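# Four arms fill turntable pockets through lid chutes

## Task

Finish with the turntable at rest and each of its pockets containing one small part (block, cylinder or plug), no more and no fewer. Parts go in by releasing them just over the rim of a chute in the lid, and a pocket sits beneath a chute only briefly. Pressing and briefly holding the round button while the lid-edge strips are dark lights the strips; after a delay the table makes one quarter turn, counter-clockwise seen from above, and 7.1 s after the lighting a pocket is passing under every chute. Pressing while the strips are lit has no effect. Release the button fully before pressing again; it gives 8 quarter turns in total. No part should be left under the lid outside a pocket.

## Robot and tools

Setup. Four i2rt Big YAM arms (arm1 to arm4), each ending in a five-finger right hand, work around a turntable covered by a lid with chutes and a round button. Feet in the scene frame (metres, origin on the floor, +z up), each foot facing its own +x: arm1 (+0.624, +0.036, +0.762) quat_wxyz (+0.406, +0.004, +0.000, -0.914); arm2 (+0.117, +0.637, +0.744) quat (+0.909, +0.007, -0.004, -0.418); arm3 (-0.625, -0.032, +0.762) quat (+0.913, -0.005, -0.004, +0.408); arm4 (-0.091, -0.628, +0.734) quat (+0.392, +0.000, +0.000, +0.920). Surfaces beneath the arms, where parts may sit, are at z=+0.720. The hand reaches roughly 1.07 m from the joint 1 axis.

Joints (radians, absolute): joint1_rad -2.879..2.879 (spins arm about its foot, positive counter-clockwise from above, 0 along foot +x); joint2_rad 0..3.141 (shoulder, 0 = upper arm back and about level, positive raises then brings it forward); joint3_rad 0..3.019 (elbow, 0 folded, positive opens); joint4_rad -1.692..1.57 (hand pitch, positive tips fingers up); joint5_rad -1.57..1.57 (sideways, positive to the arm's right); joint6_rad -2.094..2.094 (roll, positive clockwise viewed from behind the hand). With joints 1, 5, 6 at 0 and the hand level and forward, palm is down and thumb on the left. The wrist camera is on the little-finger side aimed at the hand point; near joint6 -1.3 its image is upright with the palm facing right.

Hand: hand_little, hand_ring, hand_middle, hand_index, hand_thumb_bend take -1 (curled) to +1 (straight); hand_thumb_turn +1 beside the palm, -1 opposite the fingers. hand_force_limit (-1..1) sets the stopping load for a closing motor, about 0 to 10 N (15 N thumb). hand_speed (-0.96..1) sets finger pace; full speed from +0.48. Start values: force limit 0, speed -0.8 (slow; thumb bend ~7 s). A motor only starts when its target changes by at least 0.002; a closing target sent while its load already meets the limit is consumed without motion. Use hand_speed -0.94 or slower for gentle grips. To grip harder, raise the limit and send a more-closed target; to loosen, send a more-open one. A thumb turned in front plus fingers can wrap objects about 0.035-0.065 m thick; thumb tip against index pad can pinch light items. The hand point sits 0.045 m ahead of the palm: its +z runs along straight fingers, +y out of the palm, +x across the palm away from the thumb. A wrist bracket on the little-finger side can collide with things.

move: per-arm keys arm1..arm4, each optional. Inside one: "joints" (a dict of joint name to absolute target); "target", a single list of 7 numbers [x, y, z, qw, qx, qy, qz], an absolute hand-point pose in the scene frame, approached in a straight line from hand_target; "speed" the top hand speed in m/s (0.002..4.3, default 0.25; rotation capped at twice that in rad/s); "min_time_s" (0.1..8 s) the least duration of that arm's joint motions. With a "target", only hand_ keys may appear in "joints", otherwise the call is refused. "cameras": list from arm1_cam_wrist..arm4_cam_wrist, cam_corner, cam_top, or "all"; [] for none. All parts start together; hand paths finish together; paths stop at 10 s, actions at 15 s. A move with no action returns full state and all images.

wait: "seconds" 0..10, commands nothing, returns state; optional cameras. zoom_image: "camera" plus "region" [x0, y0, x1, y1] pixels from the top-left of that camera's newest image, at most 504 by 504. show_instructions: shows the reference page (five-finger hand). finished_scene: ends the scene irreversibly; optional "scene": 1.

Results: "move" names arms commanded; "as last shown" marks an uncommanded arm whose statuses read "not commanded". "hand" is the measured pose, "hand_target" the pose at held joint targets; printed position can be off at long reach. "done" means within 1 cm and 2 degrees; "off_target" means resting away, maybe still pushing. "time_out" is a stop; "on_its_own" shows the target the joints still push to. "joint command not followed" / "pose unreachable" / "not_followed" mean a safety check withheld the motion (finger commands still run). hand_stopped_by gives six words for little, ring, middle, index, thumb_bend, thumb_turn: moving, target, force, stalled or fault. The *_load_n values are fingertip forces in N, positive pushing open; a lost grip shows as load near 0. Joint velocities in rad/s; "within noise" means still. Joint torques include offsets and noise; numbers 3 and 4 wrap at ±28 N m. MOTOR HOT appears at 85 °C; at 100 °C that arm collapses for 30-60 s (OVER-TEMPERATURE FAULT), after which resend targets marked limit_stop_at_motor_heat.

Cautions: paths ignore obstacles and other arms; hands lag, overshoot and can exceed "speed" when nearly straight; fast stretched arms can swing ~30 degrees past. The controller clips each step to 100 mm and 20 degrees from the measured hand. Joint-space moves can sweep wide. A refused or stopped call cancels the later calls of that reply. Never squeeze or press two robots together, including closing fingers on another hand. Don't knock objects out of the work area, drop parts from height, slam, or push hard; arms keep pushing after contact. Loose objects may occasionally be nudged. The scene keeps running while you think, holding the last command.

Each tool is called by a JSON object that holds its "op" and its "data".

Reference images:

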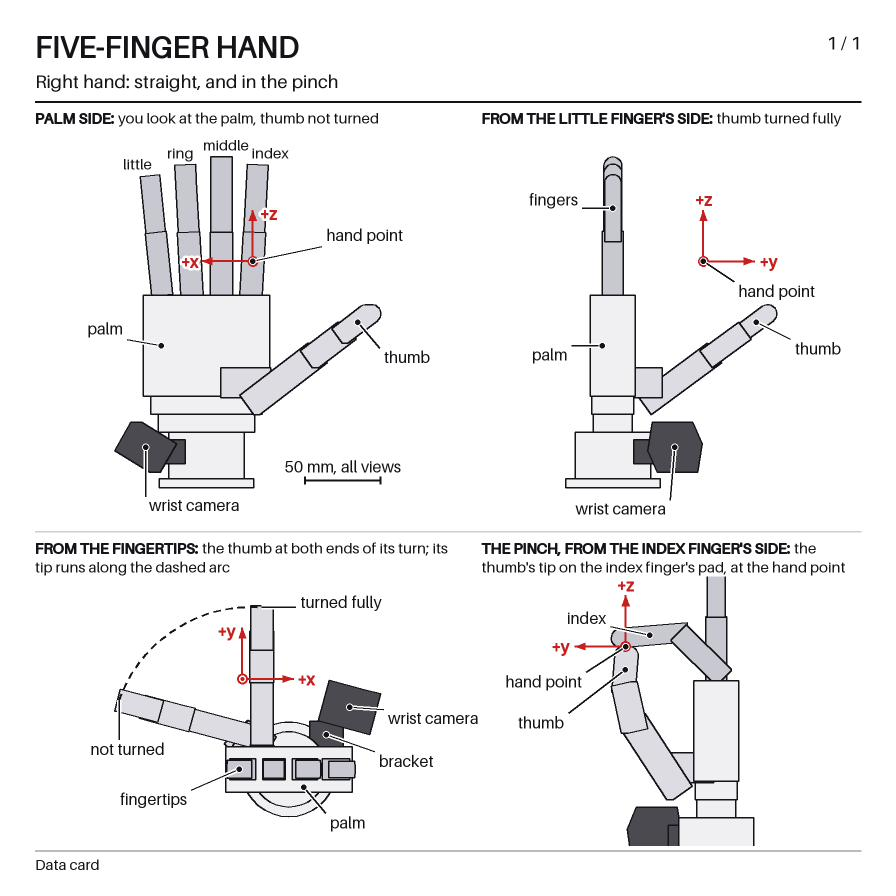

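## Session

{"op": "move", "data": {}}

Scene clock: 0.00 s.
Joint torques (N m): no reading
Heat: arm1: hottest joint2_rad 30 °C; arm2: hottest joint2_rad 34 °C; arm3: hottest joint4_rad 32 °C; arm4: hottest joint2_rad 34 °C.
Joint velocities: within noise
arm1.joint_positions: joint1_rad=+0.563 joint2_rad=+0.617 joint3_rad=+1.397 joint4_rad=-1.154 joint5_rad=-0.037 joint6_rad=-1.430 hand_little=+1.000 hand_ring=+1.000 hand_middle=+1.000 hand_index=+1.000 hand_thumb_turn=+1.000 hand_thumb_bend=+1.000 hand_force_limit=+0.000 hand_speed=-0.800
arm1.joint_status: not commanded
arm1.hand_stopped_by: target,target,target,target,target,target
arm1.little_load_n: 0.0
arm1.ring_load_n: 0.0
arm1.middle_load_n: 0.0
arm1.index_load_n: 0.0
arm1.thumb_bend_load_n: 0.0
arm1.thumb_turn_load_n: 0.0
arm1.hand: x=+0.5279 y=-0.2145 z=+1.2991 quat_wxyz=(+0.391, +0.493, -0.664, +0.404) (m; scene frame)
arm1.hand_target: x=+0.5282 y=-0.2124 z=+1.3082 quat_wxyz=(+0.397, +0.490, -0.659, +0.410) (m; scene frame)
arm1.hand_status: not commanded
arm2.joint_positions: joint1_rad=-0.824 joint2_rad=+0.633 joint3_rad=+1.358 joint4_rad=-1.283 joint5_rad=+0.064 joint6_rad=-1.085 hand_little=+1.000 hand_ring=+1.000 hand_middle=+1.000 hand_index=+1.000 hand_thumb_turn=+1.000 hand_thumb_bend=+1.000 hand_force_limit=+0.000 hand_speed=-0.800
arm2.joint_status: not commanded
arm2.hand_stopped_by: target,target,target,target,target,target
arm2.little_load_n: 0.0
arm2.ring_load_n: 0.0
arm2.middle_load_n: 0.0
arm2.index_load_n: 0.0
arm2.thumb_bend_load_n: 0.0
arm2.thumb_turn_load_n: 0.0
arm2.hand: x=+0.0313 y=+0.4009 z=+1.2156 quat_wxyz=(+0.289, +0.393, -0.784, +0.384) (m; scene frame)
arm2.hand_target: x=+0.0313 y=+0.4016 z=+1.2228 quat_wxyz=(+0.293, +0.390, -0.781, +0.390) (m; scene frame)
arm2.hand_status: not commanded
arm3.joint_positions: joint1_rad=+0.613 joint2_rad=+0.649 joint3_rad=+1.463 joint4_rad=-1.422 joint5_rad=-0.270 joint6_rad=-0.965 hand_little=+1.000 hand_ring=+1.000 hand_middle=+1.000 hand_index=+1.000 hand_thumb_turn=+1.000 hand_thumb_bend=+1.000 hand_force_limit=+0.000 hand_speed=-0.800
arm3.joint_status: not commanded
arm3.hand_stopped_by: target,target,target,target,target,target
arm3.little_load_n: 0.0
arm3.ring_load_n: 0.0
arm3.middle_load_n: 0.0
arm3.index_load_n: 0.0
arm3.thumb_bend_load_n: 0.0
arm3.thumb_turn_load_n: 0.0
arm3.hand: x=-0.6269 y=+0.1832 z=+1.2484 quat_wxyz=(-0.449, +0.776, +0.421, +0.137) (m; scene frame)
arm3.hand_target: x=-0.6271 y=+0.1823 z=+1.2545 quat_wxyz=(-0.455, +0.772, +0.421, +0.141) (m; scene frame)
arm3.hand_status: not commanded
arm4.joint_positions: joint1_rad=-0.130 joint2_rad=+0.620 joint3_rad=+1.350 joint4_rad=-1.429 joint5_rad=+0.249 joint6_rad=-1.065 hand_little=+1.000 hand_ring=+1.000 hand_middle=+1.000 hand_index=+1.000 hand_thumb_turn=+1.000 hand_thumb_bend=+1.000 hand_force_limit=+0.000 hand_speed=-0.800
arm4.joint_status: not commanded
arm4.hand_stopped_by: target,target,target,target,target,target
arm4.little_load_n: 0.0
arm4.ring_load_n: 0.0
arm4.middle_load_n: 0.0
arm4.index_load_n: 0.0
arm4.thumb_bend_load_n: 0.0
arm4.thumb_turn_load_n: 0.0
arm4.hand: x=-0.1383 y=-0.4200 z=+1.1887 quat_wxyz=(-0.385, +0.633, +0.642, +0.199) (m; scene frame)
arm4.hand_target: x=-0.1384 y=-0.4198 z=+1.2003 quat_wxyz=(-0.398, +0.630, +0.636, +0.201) (m; scene frame)
arm4.hand_status: not commanded
pictures: arm1_cam_wrist, arm2_cam_wrist, arm3_cam_wrist, arm4_cam_wrist, cam_corner, cam_top
Images, in order (width x height): arm1_cam_wrist 616x616, arm2_cam_wrist 616x616, arm3_cam_wrist 616x616, arm4_cam_wrist 616x616, cam_corner 896x504, cam_top 896x504.

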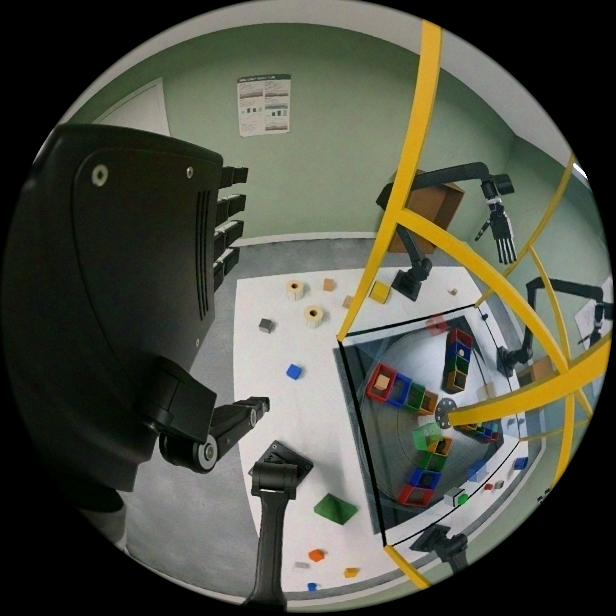

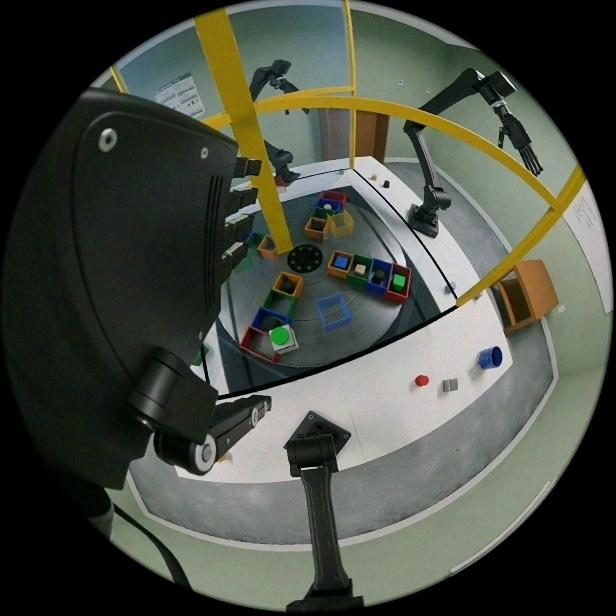

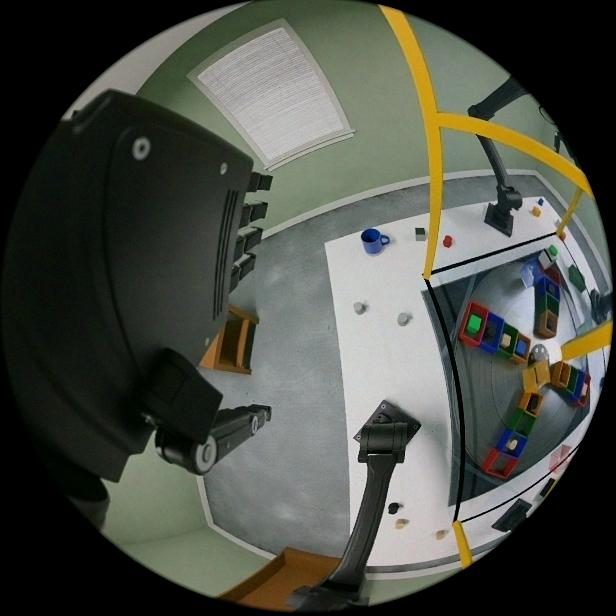

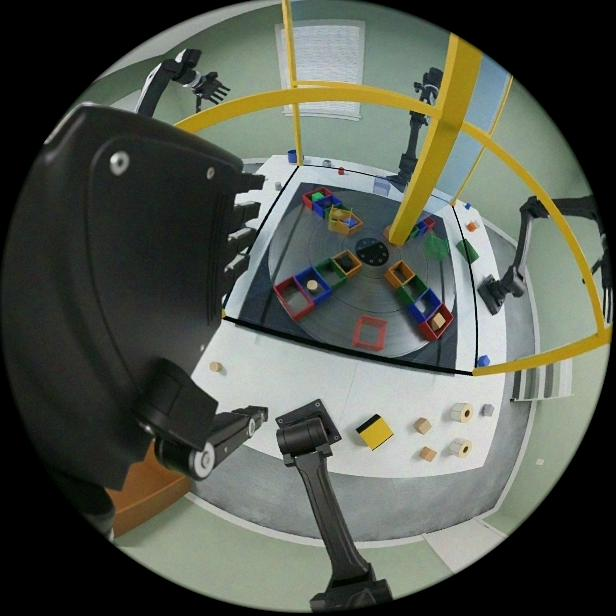

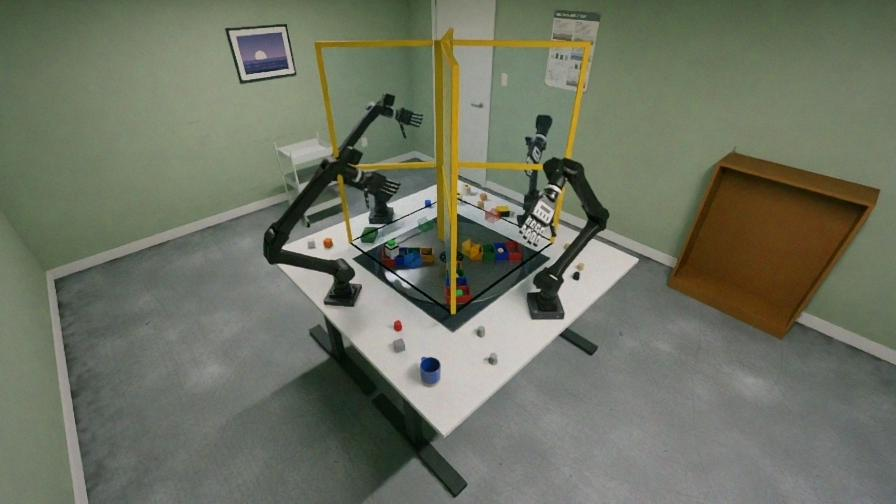

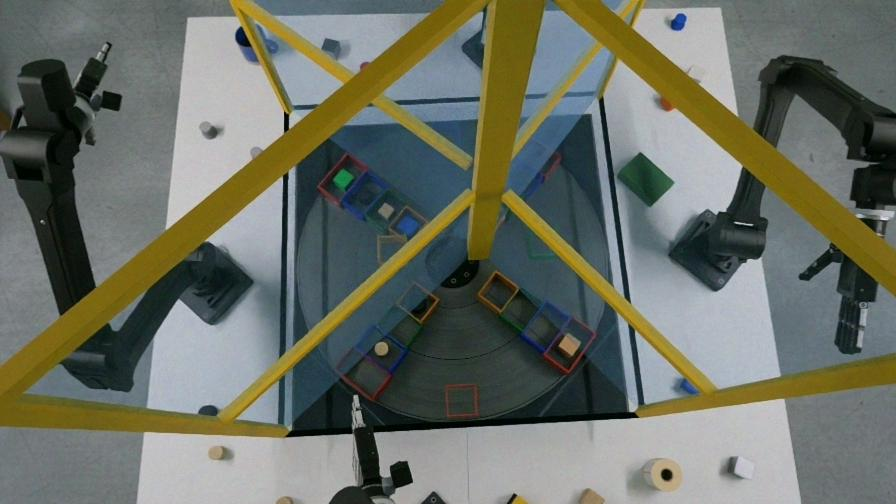

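{"op": "zoom_image", "data": {"camera": "cam_top", "region": [280, 100, 640, 440]}}

{"op": "zoom_image", "data": {"camera": "arm2_cam_wrist", "region": [200, 150, 500, 450]}}

{"op": "zoom_image", "data": {"camera": "arm4_cam_wrist", "region": [200, 150, 520, 470]}}

{"op": "zoom_image", "data": {"camera": "arm1_cam_wrist", "region": [230, 260, 550, 600]}}

{"op": "zoom_image", "data": {"camera": "arm3_cam_wrist", "region": [320, 180, 616, 570]}}

{"op": "zoom_image", "data": {"camera": "cam_corner", "region": [250, 160, 650, 450]}}

{"op": "zoom_image", "data": {"camera": "cam_top", "region": [130, 0, 630, 504]}}

{"op": "zoom_image", "data": {"camera": "cam_top", "region": [450, 0, 896, 504]}}

Scaled by 1.400 from the camera's image (finer frame: 1280x720).

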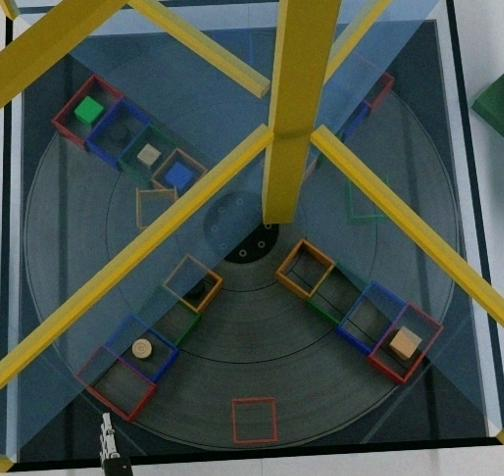

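Scaled by 1.680 from the camera's image (finer frame: 880x880).

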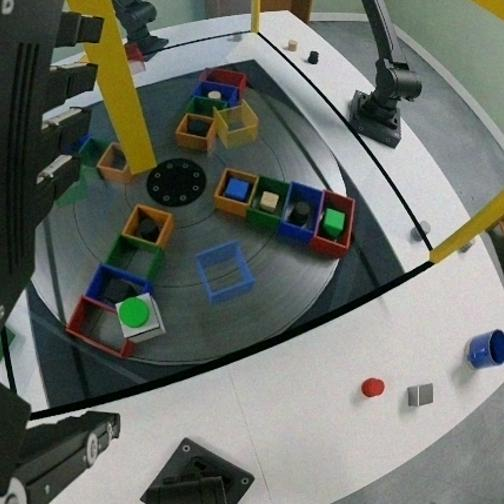

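Scaled by 1.575 from the camera's image (finer frame: 880x880).

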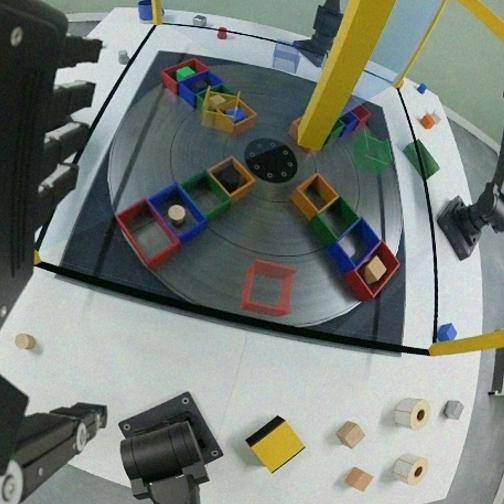

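Scaled by 1.482 from the camera's image (finer frame: 880x880).

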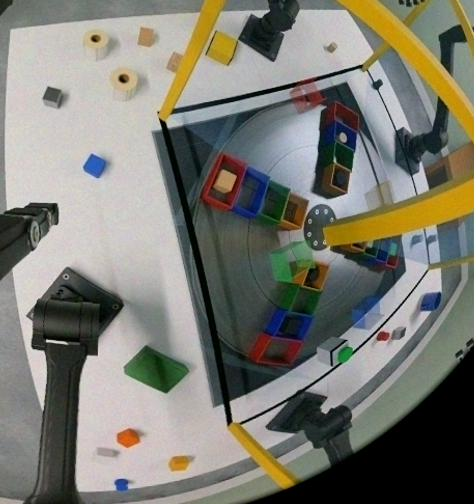

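Scaled by 1.292 from the camera's image (finer frame: 880x880).

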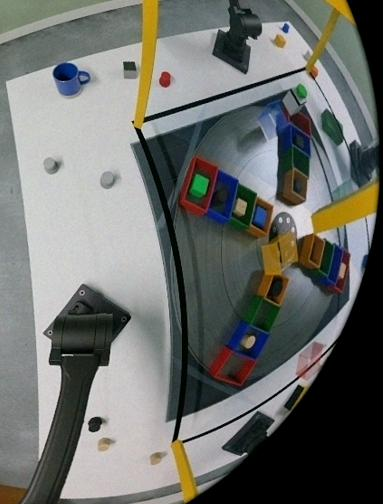

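Scaled by 1.260 from the camera's image (finer frame: 1280x720).

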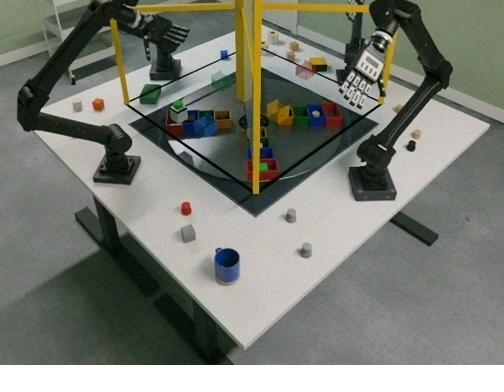

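Scaled by 1.000.

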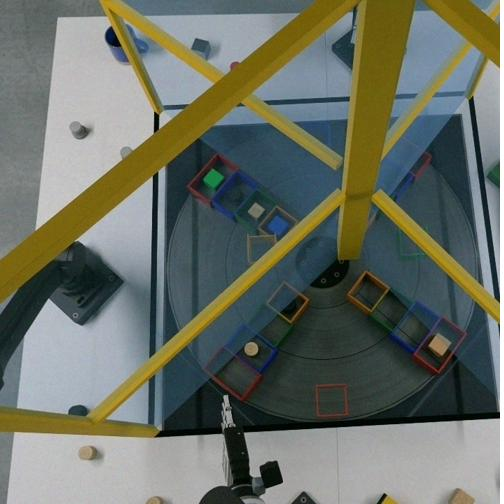

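Scaled by 1.000.

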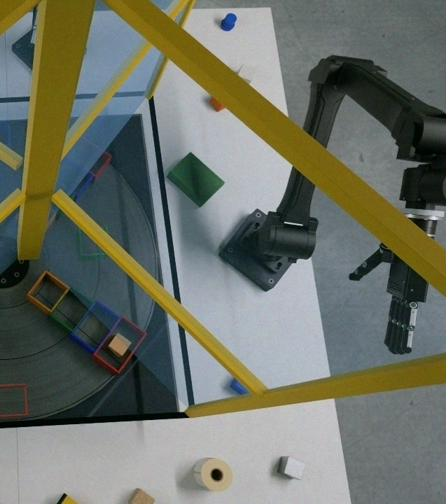

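{"op": "zoom_image", "data": {"camera": "arm2_cam_wrist", "region": [320, 220, 440, 340]}}

{"op": "zoom_image", "data": {"camera": "arm2_cam_wrist", "region": [220, 250, 340, 370]}}

{"op": "zoom_image", "data": {"camera": "arm2_cam_wrist", "region": [230, 180, 370, 280]}}

{"op": "zoom_image", "data": {"camera": "arm4_cam_wrist", "region": [270, 230, 390, 350]}}

{"op": "zoom_image", "data": {"camera": "arm4_cam_wrist", "region": [370, 220, 490, 340]}}

{"op": "zoom_image", "data": {"camera": "arm4_cam_wrist", "region": [290, 160, 450, 280]}}

{"op": "zoom_image", "data": {"camera": "arm1_cam_wrist", "region": [350, 310, 510, 510]}}

{"op": "zoom_image", "data": {"camera": "arm3_cam_wrist", "region": [440, 240, 600, 490]}}

Scaled by 4.200 from the camera's image (finer frame: 880x880).

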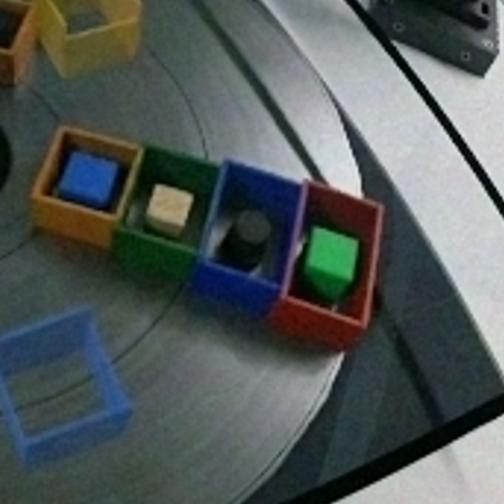

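Scaled by 4.200 from the camera's image (finer frame: 880x880).

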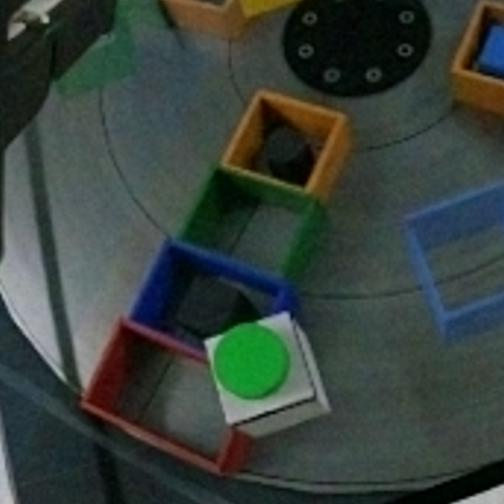

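Scaled by 3.600 from the camera's image (finer frame: 880x880).

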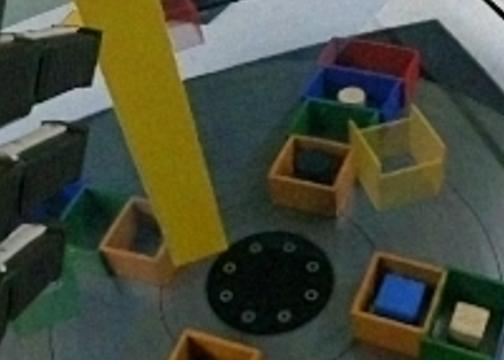

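Scaled by 4.200 from the camera's image (finer frame: 880x880).

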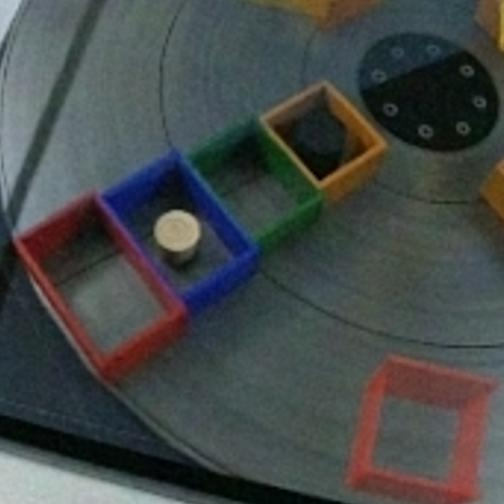

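Scaled by 4.200 from the camera's image (finer frame: 880x880).

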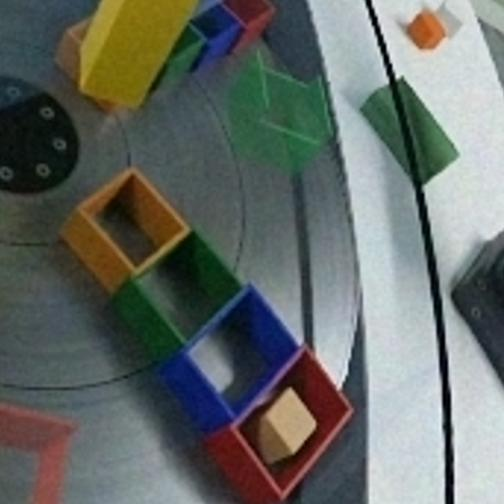

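Scaled by 3.150 from the camera's image (finer frame: 880x880).

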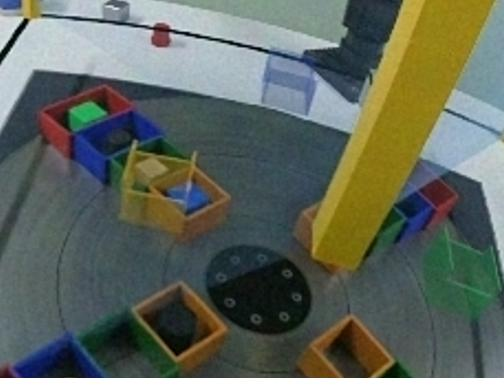

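Scaled by 2.520 from the camera's image (finer frame: 880x880).

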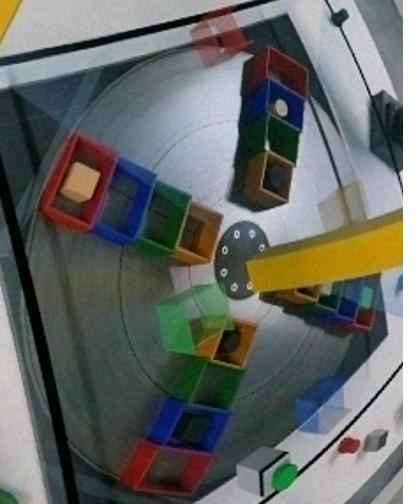

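Scaled by 2.016 from the camera's image (finer frame: 880x880).

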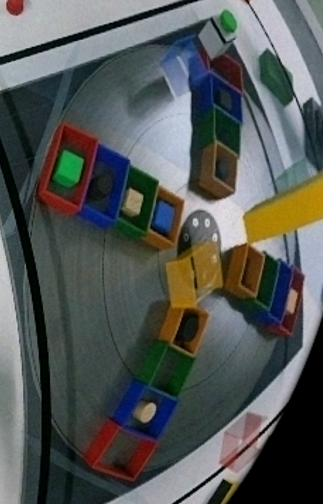

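{"op": "move", "data": {"arm1": {"target": [0.35, 0.03, 1.08, 0.2706, -0.6533, -0.6533, 0.2706]}, "arm2": {"target": [0.1, 0.36, 1.08, 0.0, 0.0, 0.9239, -0.3827]}, "arm3": {"target": [-0.35, -0.03, 1.08, 0.2706, -0.6533, 0.6533, -0.2706]}, "arm4": {"target": [-0.09, -0.36, 1.08, 0.3827, -0.9239, 0.0, 0.0]}, "cameras": ["all"]}}

Scene clock: 17.10 s.
Joint torques (N m): arm1=[-1.08 -0.85 10.71 0.98 0 0.07] | arm2=[-0.56 0.97 7.92 2 -0.31 0.07] | arm3=[3.14 0.62 9.62 2.62 0.03 0.11] | arm4=[-0.67 -1.85 8.7 2.35 -0.2 0.2]
Heat: arm1: hottest joint3_rad 32 °C; arm2: hottest joint2_rad 34 °C; arm3: hottest joint3_rad 32 °C; arm4: hottest joint2_rad 34 °C.
move: arm1 done; arm2 done; arm3 done; arm4 done
Joint velocities: within noise
arm1.joint_positions: joint1_rad=-0.971 joint2_rad=+0.671 joint3_rad=+1.024 joint4_rad=-1.130 joint5_rad=-0.107 joint6_rad=-0.107 hand_little=+1.000 hand_ring=+1.000 hand_middle=+1.000 hand_index=+1.000 hand_thumb_turn=+1.000 hand_thumb_bend=+1.000 hand_force_limit=+0.000 hand_speed=-0.800
arm1.joint_status: not commanded
arm1.hand_stopped_by: target,target,target,target,target,target
arm1.little_load_n: -0.5
arm1.ring_load_n: -0.5
arm1.middle_load_n: 0.0
arm1.index_load_n: 0.0
arm1.thumb_bend_load_n: 0.0
arm1.thumb_turn_load_n: 0.0
arm1.hand: x=+0.3482 y=+0.0277 z=+1.0804 quat_wxyz=(+0.272, -0.647, -0.658, +0.273)
arm1.hand_target: x=+0.3499 y=+0.0299 z=+1.0800 quat_wxyz=(+0.271, -0.653, -0.653, +0.271)
arm1.hand_status: done (0.003 m and 1.0 deg from the pose sent, 0.373 m and 141.9 deg at the start)
arm2.joint_positions: joint1_rad=-0.919 joint2_rad=+0.689 joint3_rad=+1.098 joint4_rad=-1.188 joint5_rad=-0.144 joint6_rad=-0.179 hand_little=+1.000 hand_ring=+1.000 hand_middle=+1.000 hand_index=+1.000 hand_thumb_turn=+1.000 hand_thumb_bend=+1.000 hand_force_limit=+0.000 hand_speed=-0.800
arm2.joint_status: not commanded
arm2.hand_stopped_by: target,target,target,target,target,target
arm2.little_load_n: 0.0
arm2.ring_load_n: 0.0
arm2.middle_load_n: 0.0
arm2.index_load_n: 0.0
arm2.thumb_bend_load_n: 0.0
arm2.thumb_turn_load_n: 0.0
arm2.hand: x=+0.1024 y=+0.3640 z=+1.0853 quat_wxyz=(+0.002, +0.011, -0.923, +0.386)
arm2.hand_target: x=+0.1000 y=+0.3602 z=+1.0801 quat_wxyz=(+0.000, +0.000, -0.924, +0.383)
arm2.hand_status: done (0.007 m and 1.4 deg from the pose sent, 0.157 m and 58.8 deg at the start)
arm3.joint_positions: joint1_rad=-1.021 joint2_rad=+0.698 joint3_rad=+1.031 joint4_rad=-1.147 joint5_rad=-0.126 joint6_rad=-0.132 hand_little=+1.000 hand_ring=+1.000 hand_middle=+1.000 hand_index=+1.000 hand_thumb_turn=+1.000 hand_thumb_bend=+1.000 hand_force_limit=+0.000 hand_speed=-0.800
arm3.joint_status: not commanded
arm3.hand_stopped_by: target,target,target,target,target,target
arm3.little_load_n: 0.0
arm3.ring_load_n: 0.0
arm3.middle_load_n: 0.0
arm3.index_load_n: 0.0
arm3.thumb_bend_load_n: 0.0
arm3.thumb_turn_load_n: 0.0
arm3.hand: x=-0.3540 y=-0.0325 z=+1.0802 quat_wxyz=(-0.266, +0.656, -0.653, +0.270)
arm3.hand_target: x=-0.3501 y=-0.0299 z=+1.0799 quat_wxyz=(-0.271, +0.653, -0.653, +0.270)
arm3.hand_status: done (0.005 m and 0.6 deg from the pose sent, 0.388 m and 134.0 deg at the start)
arm4.joint_positions: joint1_rad=-0.936 joint2_rad=+0.688 joint3_rad=+1.113 joint4_rad=-1.230 joint5_rad=-0.123 joint6_rad=-0.140 hand_little=+1.000 hand_ring=+1.000 hand_middle=+1.000 hand_index=+1.000 hand_thumb_turn=+1.000 hand_thumb_bend=+1.000 hand_force_limit=+0.000 hand_speed=-0.800
arm4.joint_status: not commanded
arm4.hand_stopped_by: target,target,target,target,target,target
arm4.little_load_n: 0.0
arm4.ring_load_n: 0.0
arm4.middle_load_n: 0.0
arm4.index_load_n: 0.0
arm4.thumb_bend_load_n: 0.5
arm4.thumb_turn_load_n: -0.5
arm4.hand: x=-0.0916 y=-0.3662 z=+1.0804 quat_wxyz=(-0.377, +0.926, +0.009, +0.001)
arm4.hand_target: x=-0.0899 y=-0.3602 z=+1.0799 quat_wxyz=(-0.382, +0.924, +0.000, +0.000)
arm4.hand_status: done (0.006 m and 1.3 deg from the pose sent, 0.133 m and 85.9 deg at the start)
pictures: arm1_cam_wrist, arm2_cam_wrist, arm3_cam_wrist, arm4_cam_wrist, cam_corner, cam_top
Images, in order (width x height): arm1_cam_wrist 616x616, arm2_cam_wrist 616x616, arm3_cam_wrist 616x616, arm4_cam_wrist 616x616, cam_corner 896x504, cam_top 896x504.

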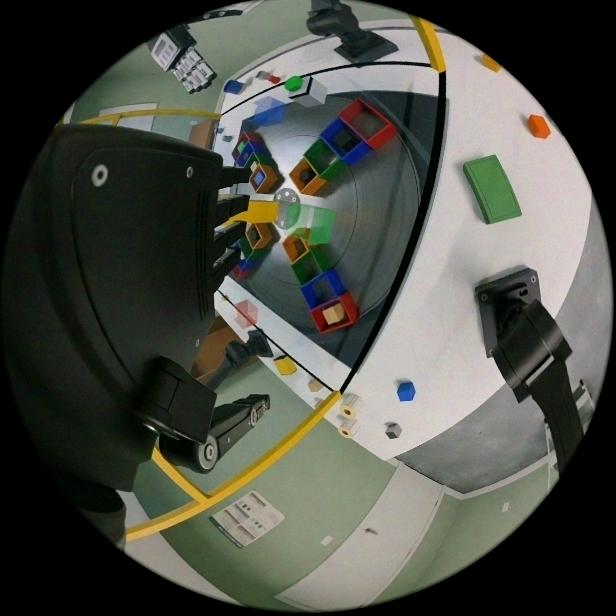

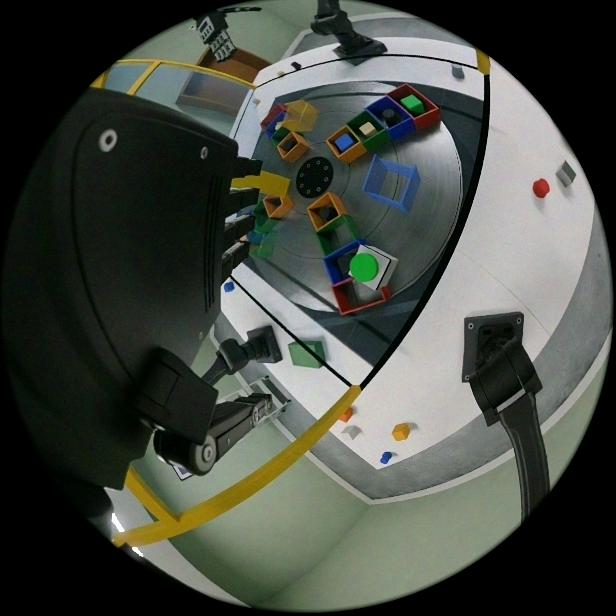

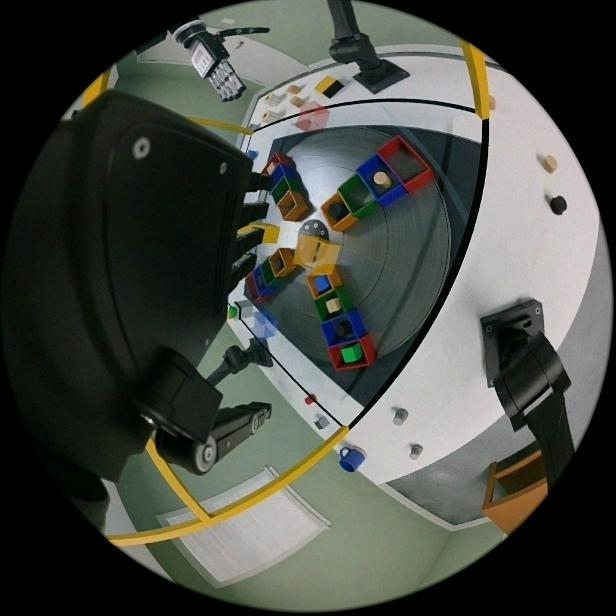

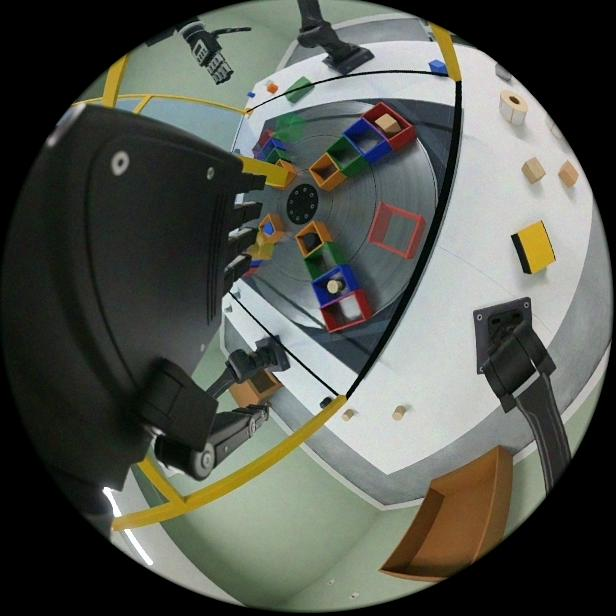

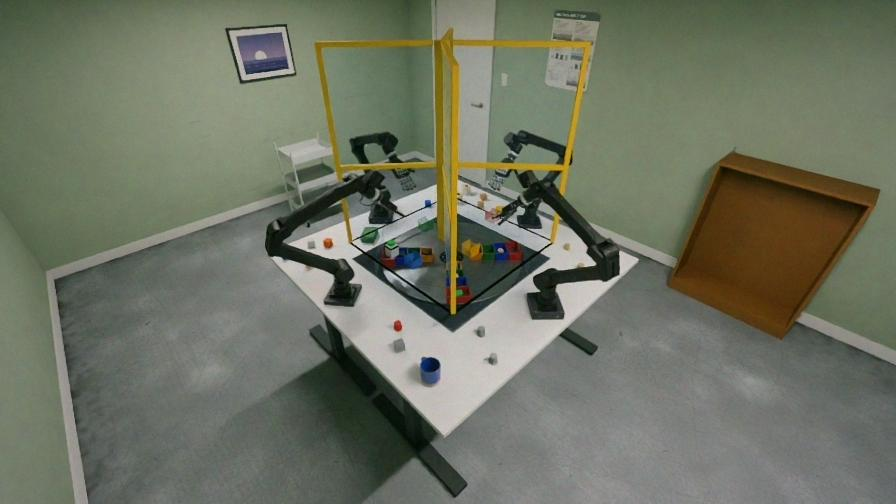

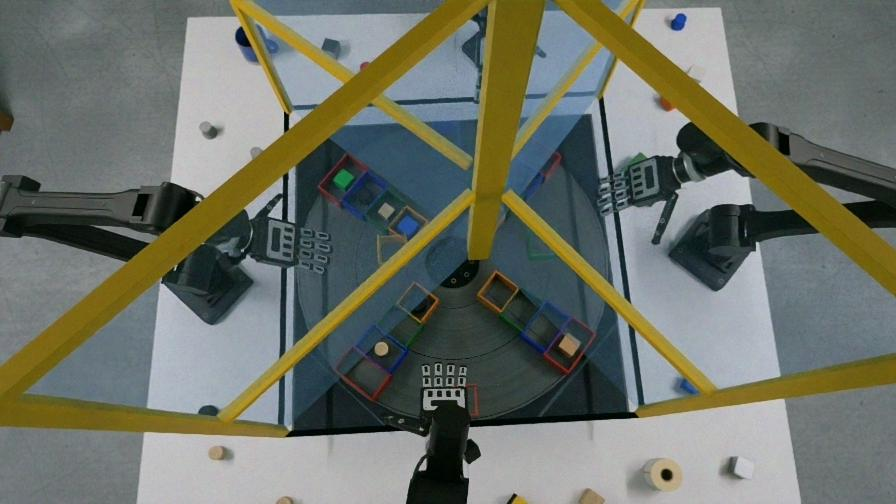

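{"op": "zoom_image", "data": {"camera": "arm2_cam_wrist", "region": [300, 130, 440, 330]}}

{"op": "zoom_image", "data": {"camera": "arm1_cam_wrist", "region": [220, 150, 380, 350]}}

{"op": "zoom_image", "data": {"camera": "arm3_cam_wrist", "region": [240, 120, 440, 380]}}

{"op": "zoom_image", "data": {"camera": "arm4_cam_wrist", "region": [240, 90, 440, 350]}}

Scaled by 2.520 from the camera's image (finer frame: 880x880).

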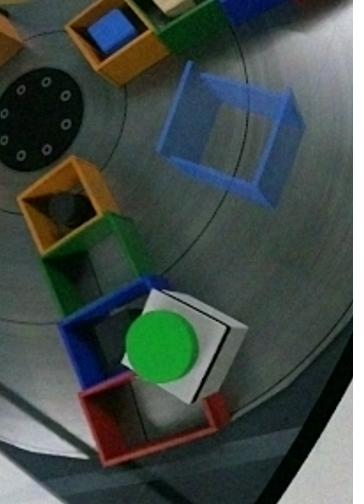

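Scaled by 2.520 from the camera's image (finer frame: 880x880).

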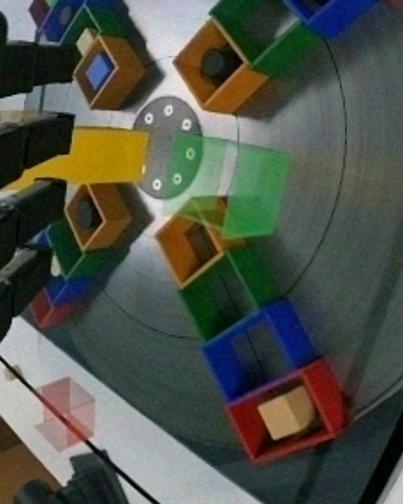

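Scaled by 1.938 from the camera's image (finer frame: 880x880).

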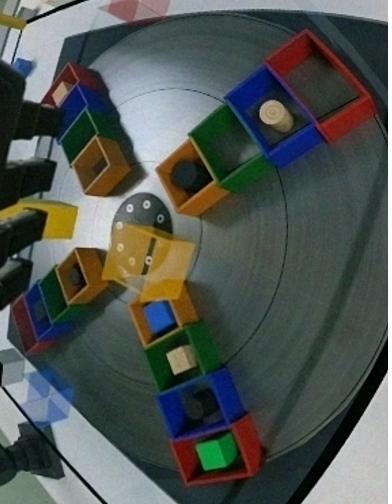

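Scaled by 1.938 from the camera's image (finer frame: 880x880).

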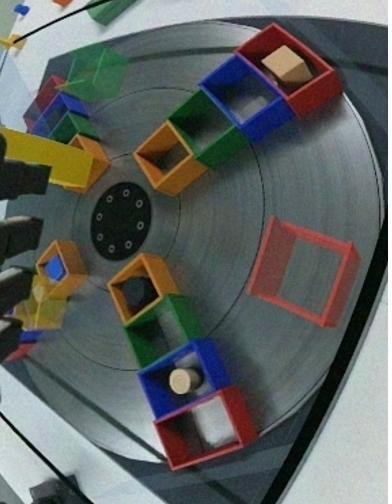

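{"op": "zoom_image", "data": {"camera": "arm4_cam_wrist", "region": [300, 140, 360, 200]}}

{"op": "zoom_image", "data": {"camera": "arm1_cam_wrist", "region": [275, 225, 345, 315]}}

{"op": "zoom_image", "data": {"camera": "arm1_cam_wrist", "region": [290, 90, 400, 200]}}

{"op": "zoom_image", "data": {"camera": "arm3_cam_wrist", "region": [320, 130, 440, 240]}}

Scaled by 8.400 from the camera's image (finer frame: 880x880).

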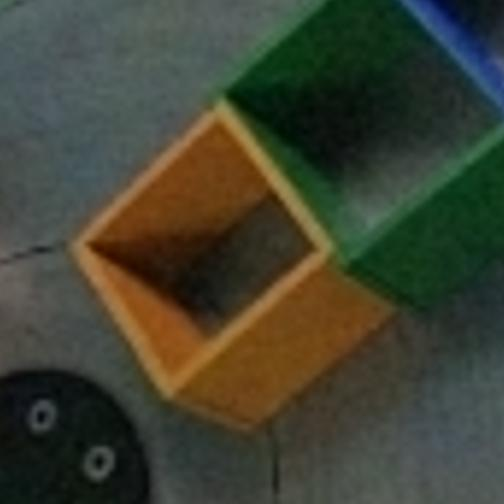

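Scaled by 5.600 from the camera's image (finer frame: 880x880).

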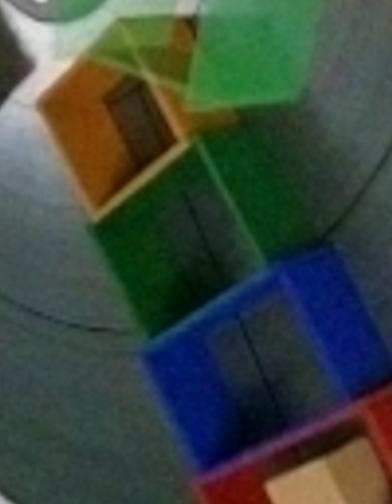

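Scaled by 4.582 from the camera's image (finer frame: 880x880).

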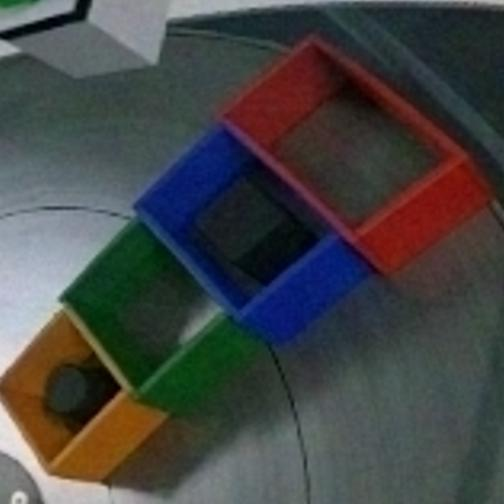

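Scaled by 4.200 from the camera's image (finer frame: 880x880).

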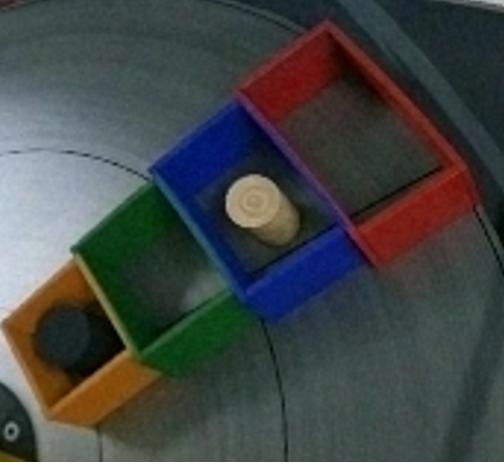

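{"op": "zoom_image", "data": {"camera": "arm1_cam_wrist", "region": [270, 180, 350, 260]}}

{"op": "zoom_image", "data": {"camera": "arm2_cam_wrist", "region": [350, 140, 430, 220]}}

{"op": "zoom_image", "data": {"camera": "arm3_cam_wrist", "region": [280, 210, 360, 290]}}

{"op": "zoom_image", "data": {"camera": "arm4_cam_wrist", "region": [350, 180, 440, 270]}}

{"op": "zoom_image", "data": {"camera": "cam_top", "region": [360, 180, 600, 420]}}

{"op": "zoom_image", "data": {"camera": "cam_corner", "region": [350, 180, 560, 330]}}

Scaled by 6.300 from the camera's image (finer frame: 880x880).

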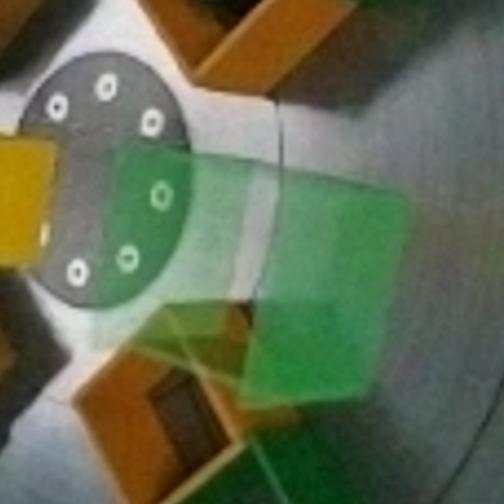

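Scaled by 6.300 from the camera's image (finer frame: 880x880).

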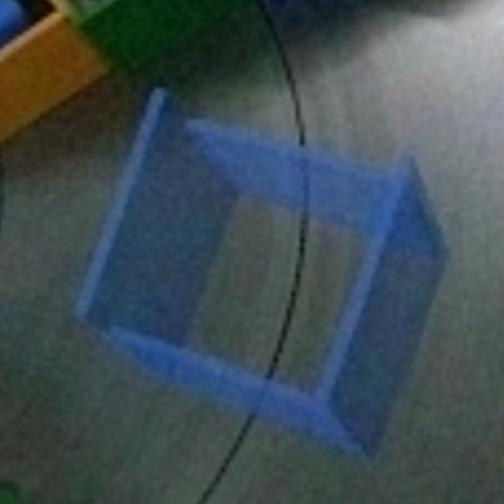

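Scaled by 6.300 from the camera's image (finer frame: 880x880).

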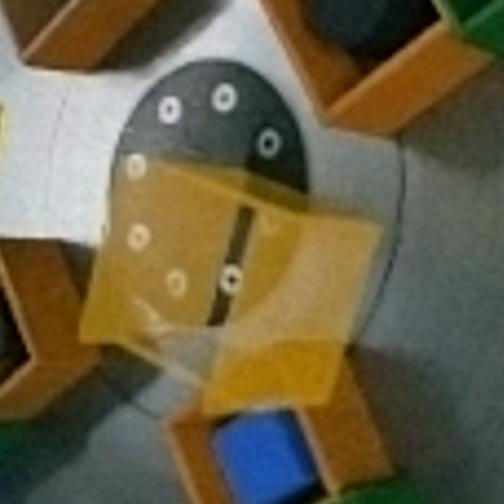

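Scaled by 5.600 from the camera's image (finer frame: 880x880).

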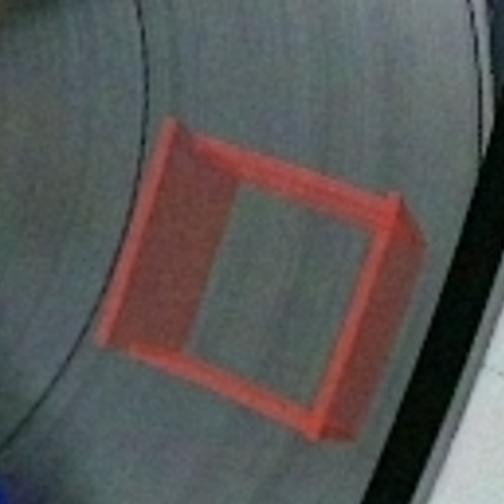

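Scaled by 2.100 from the camera's image (finer frame: 1280x720).

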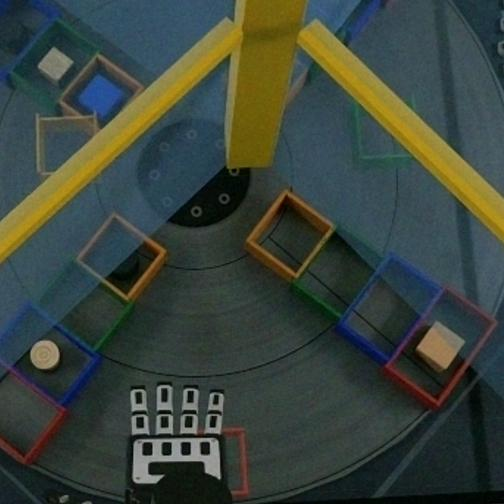

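Scaled by 2.400 from the camera's image (finer frame: 1280x720).

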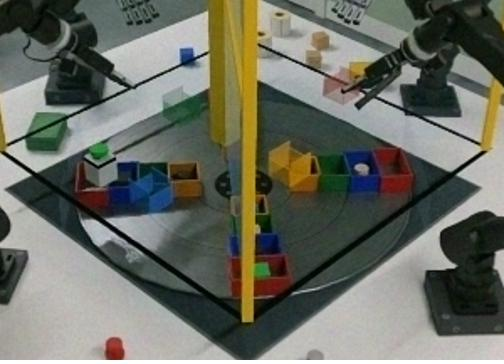

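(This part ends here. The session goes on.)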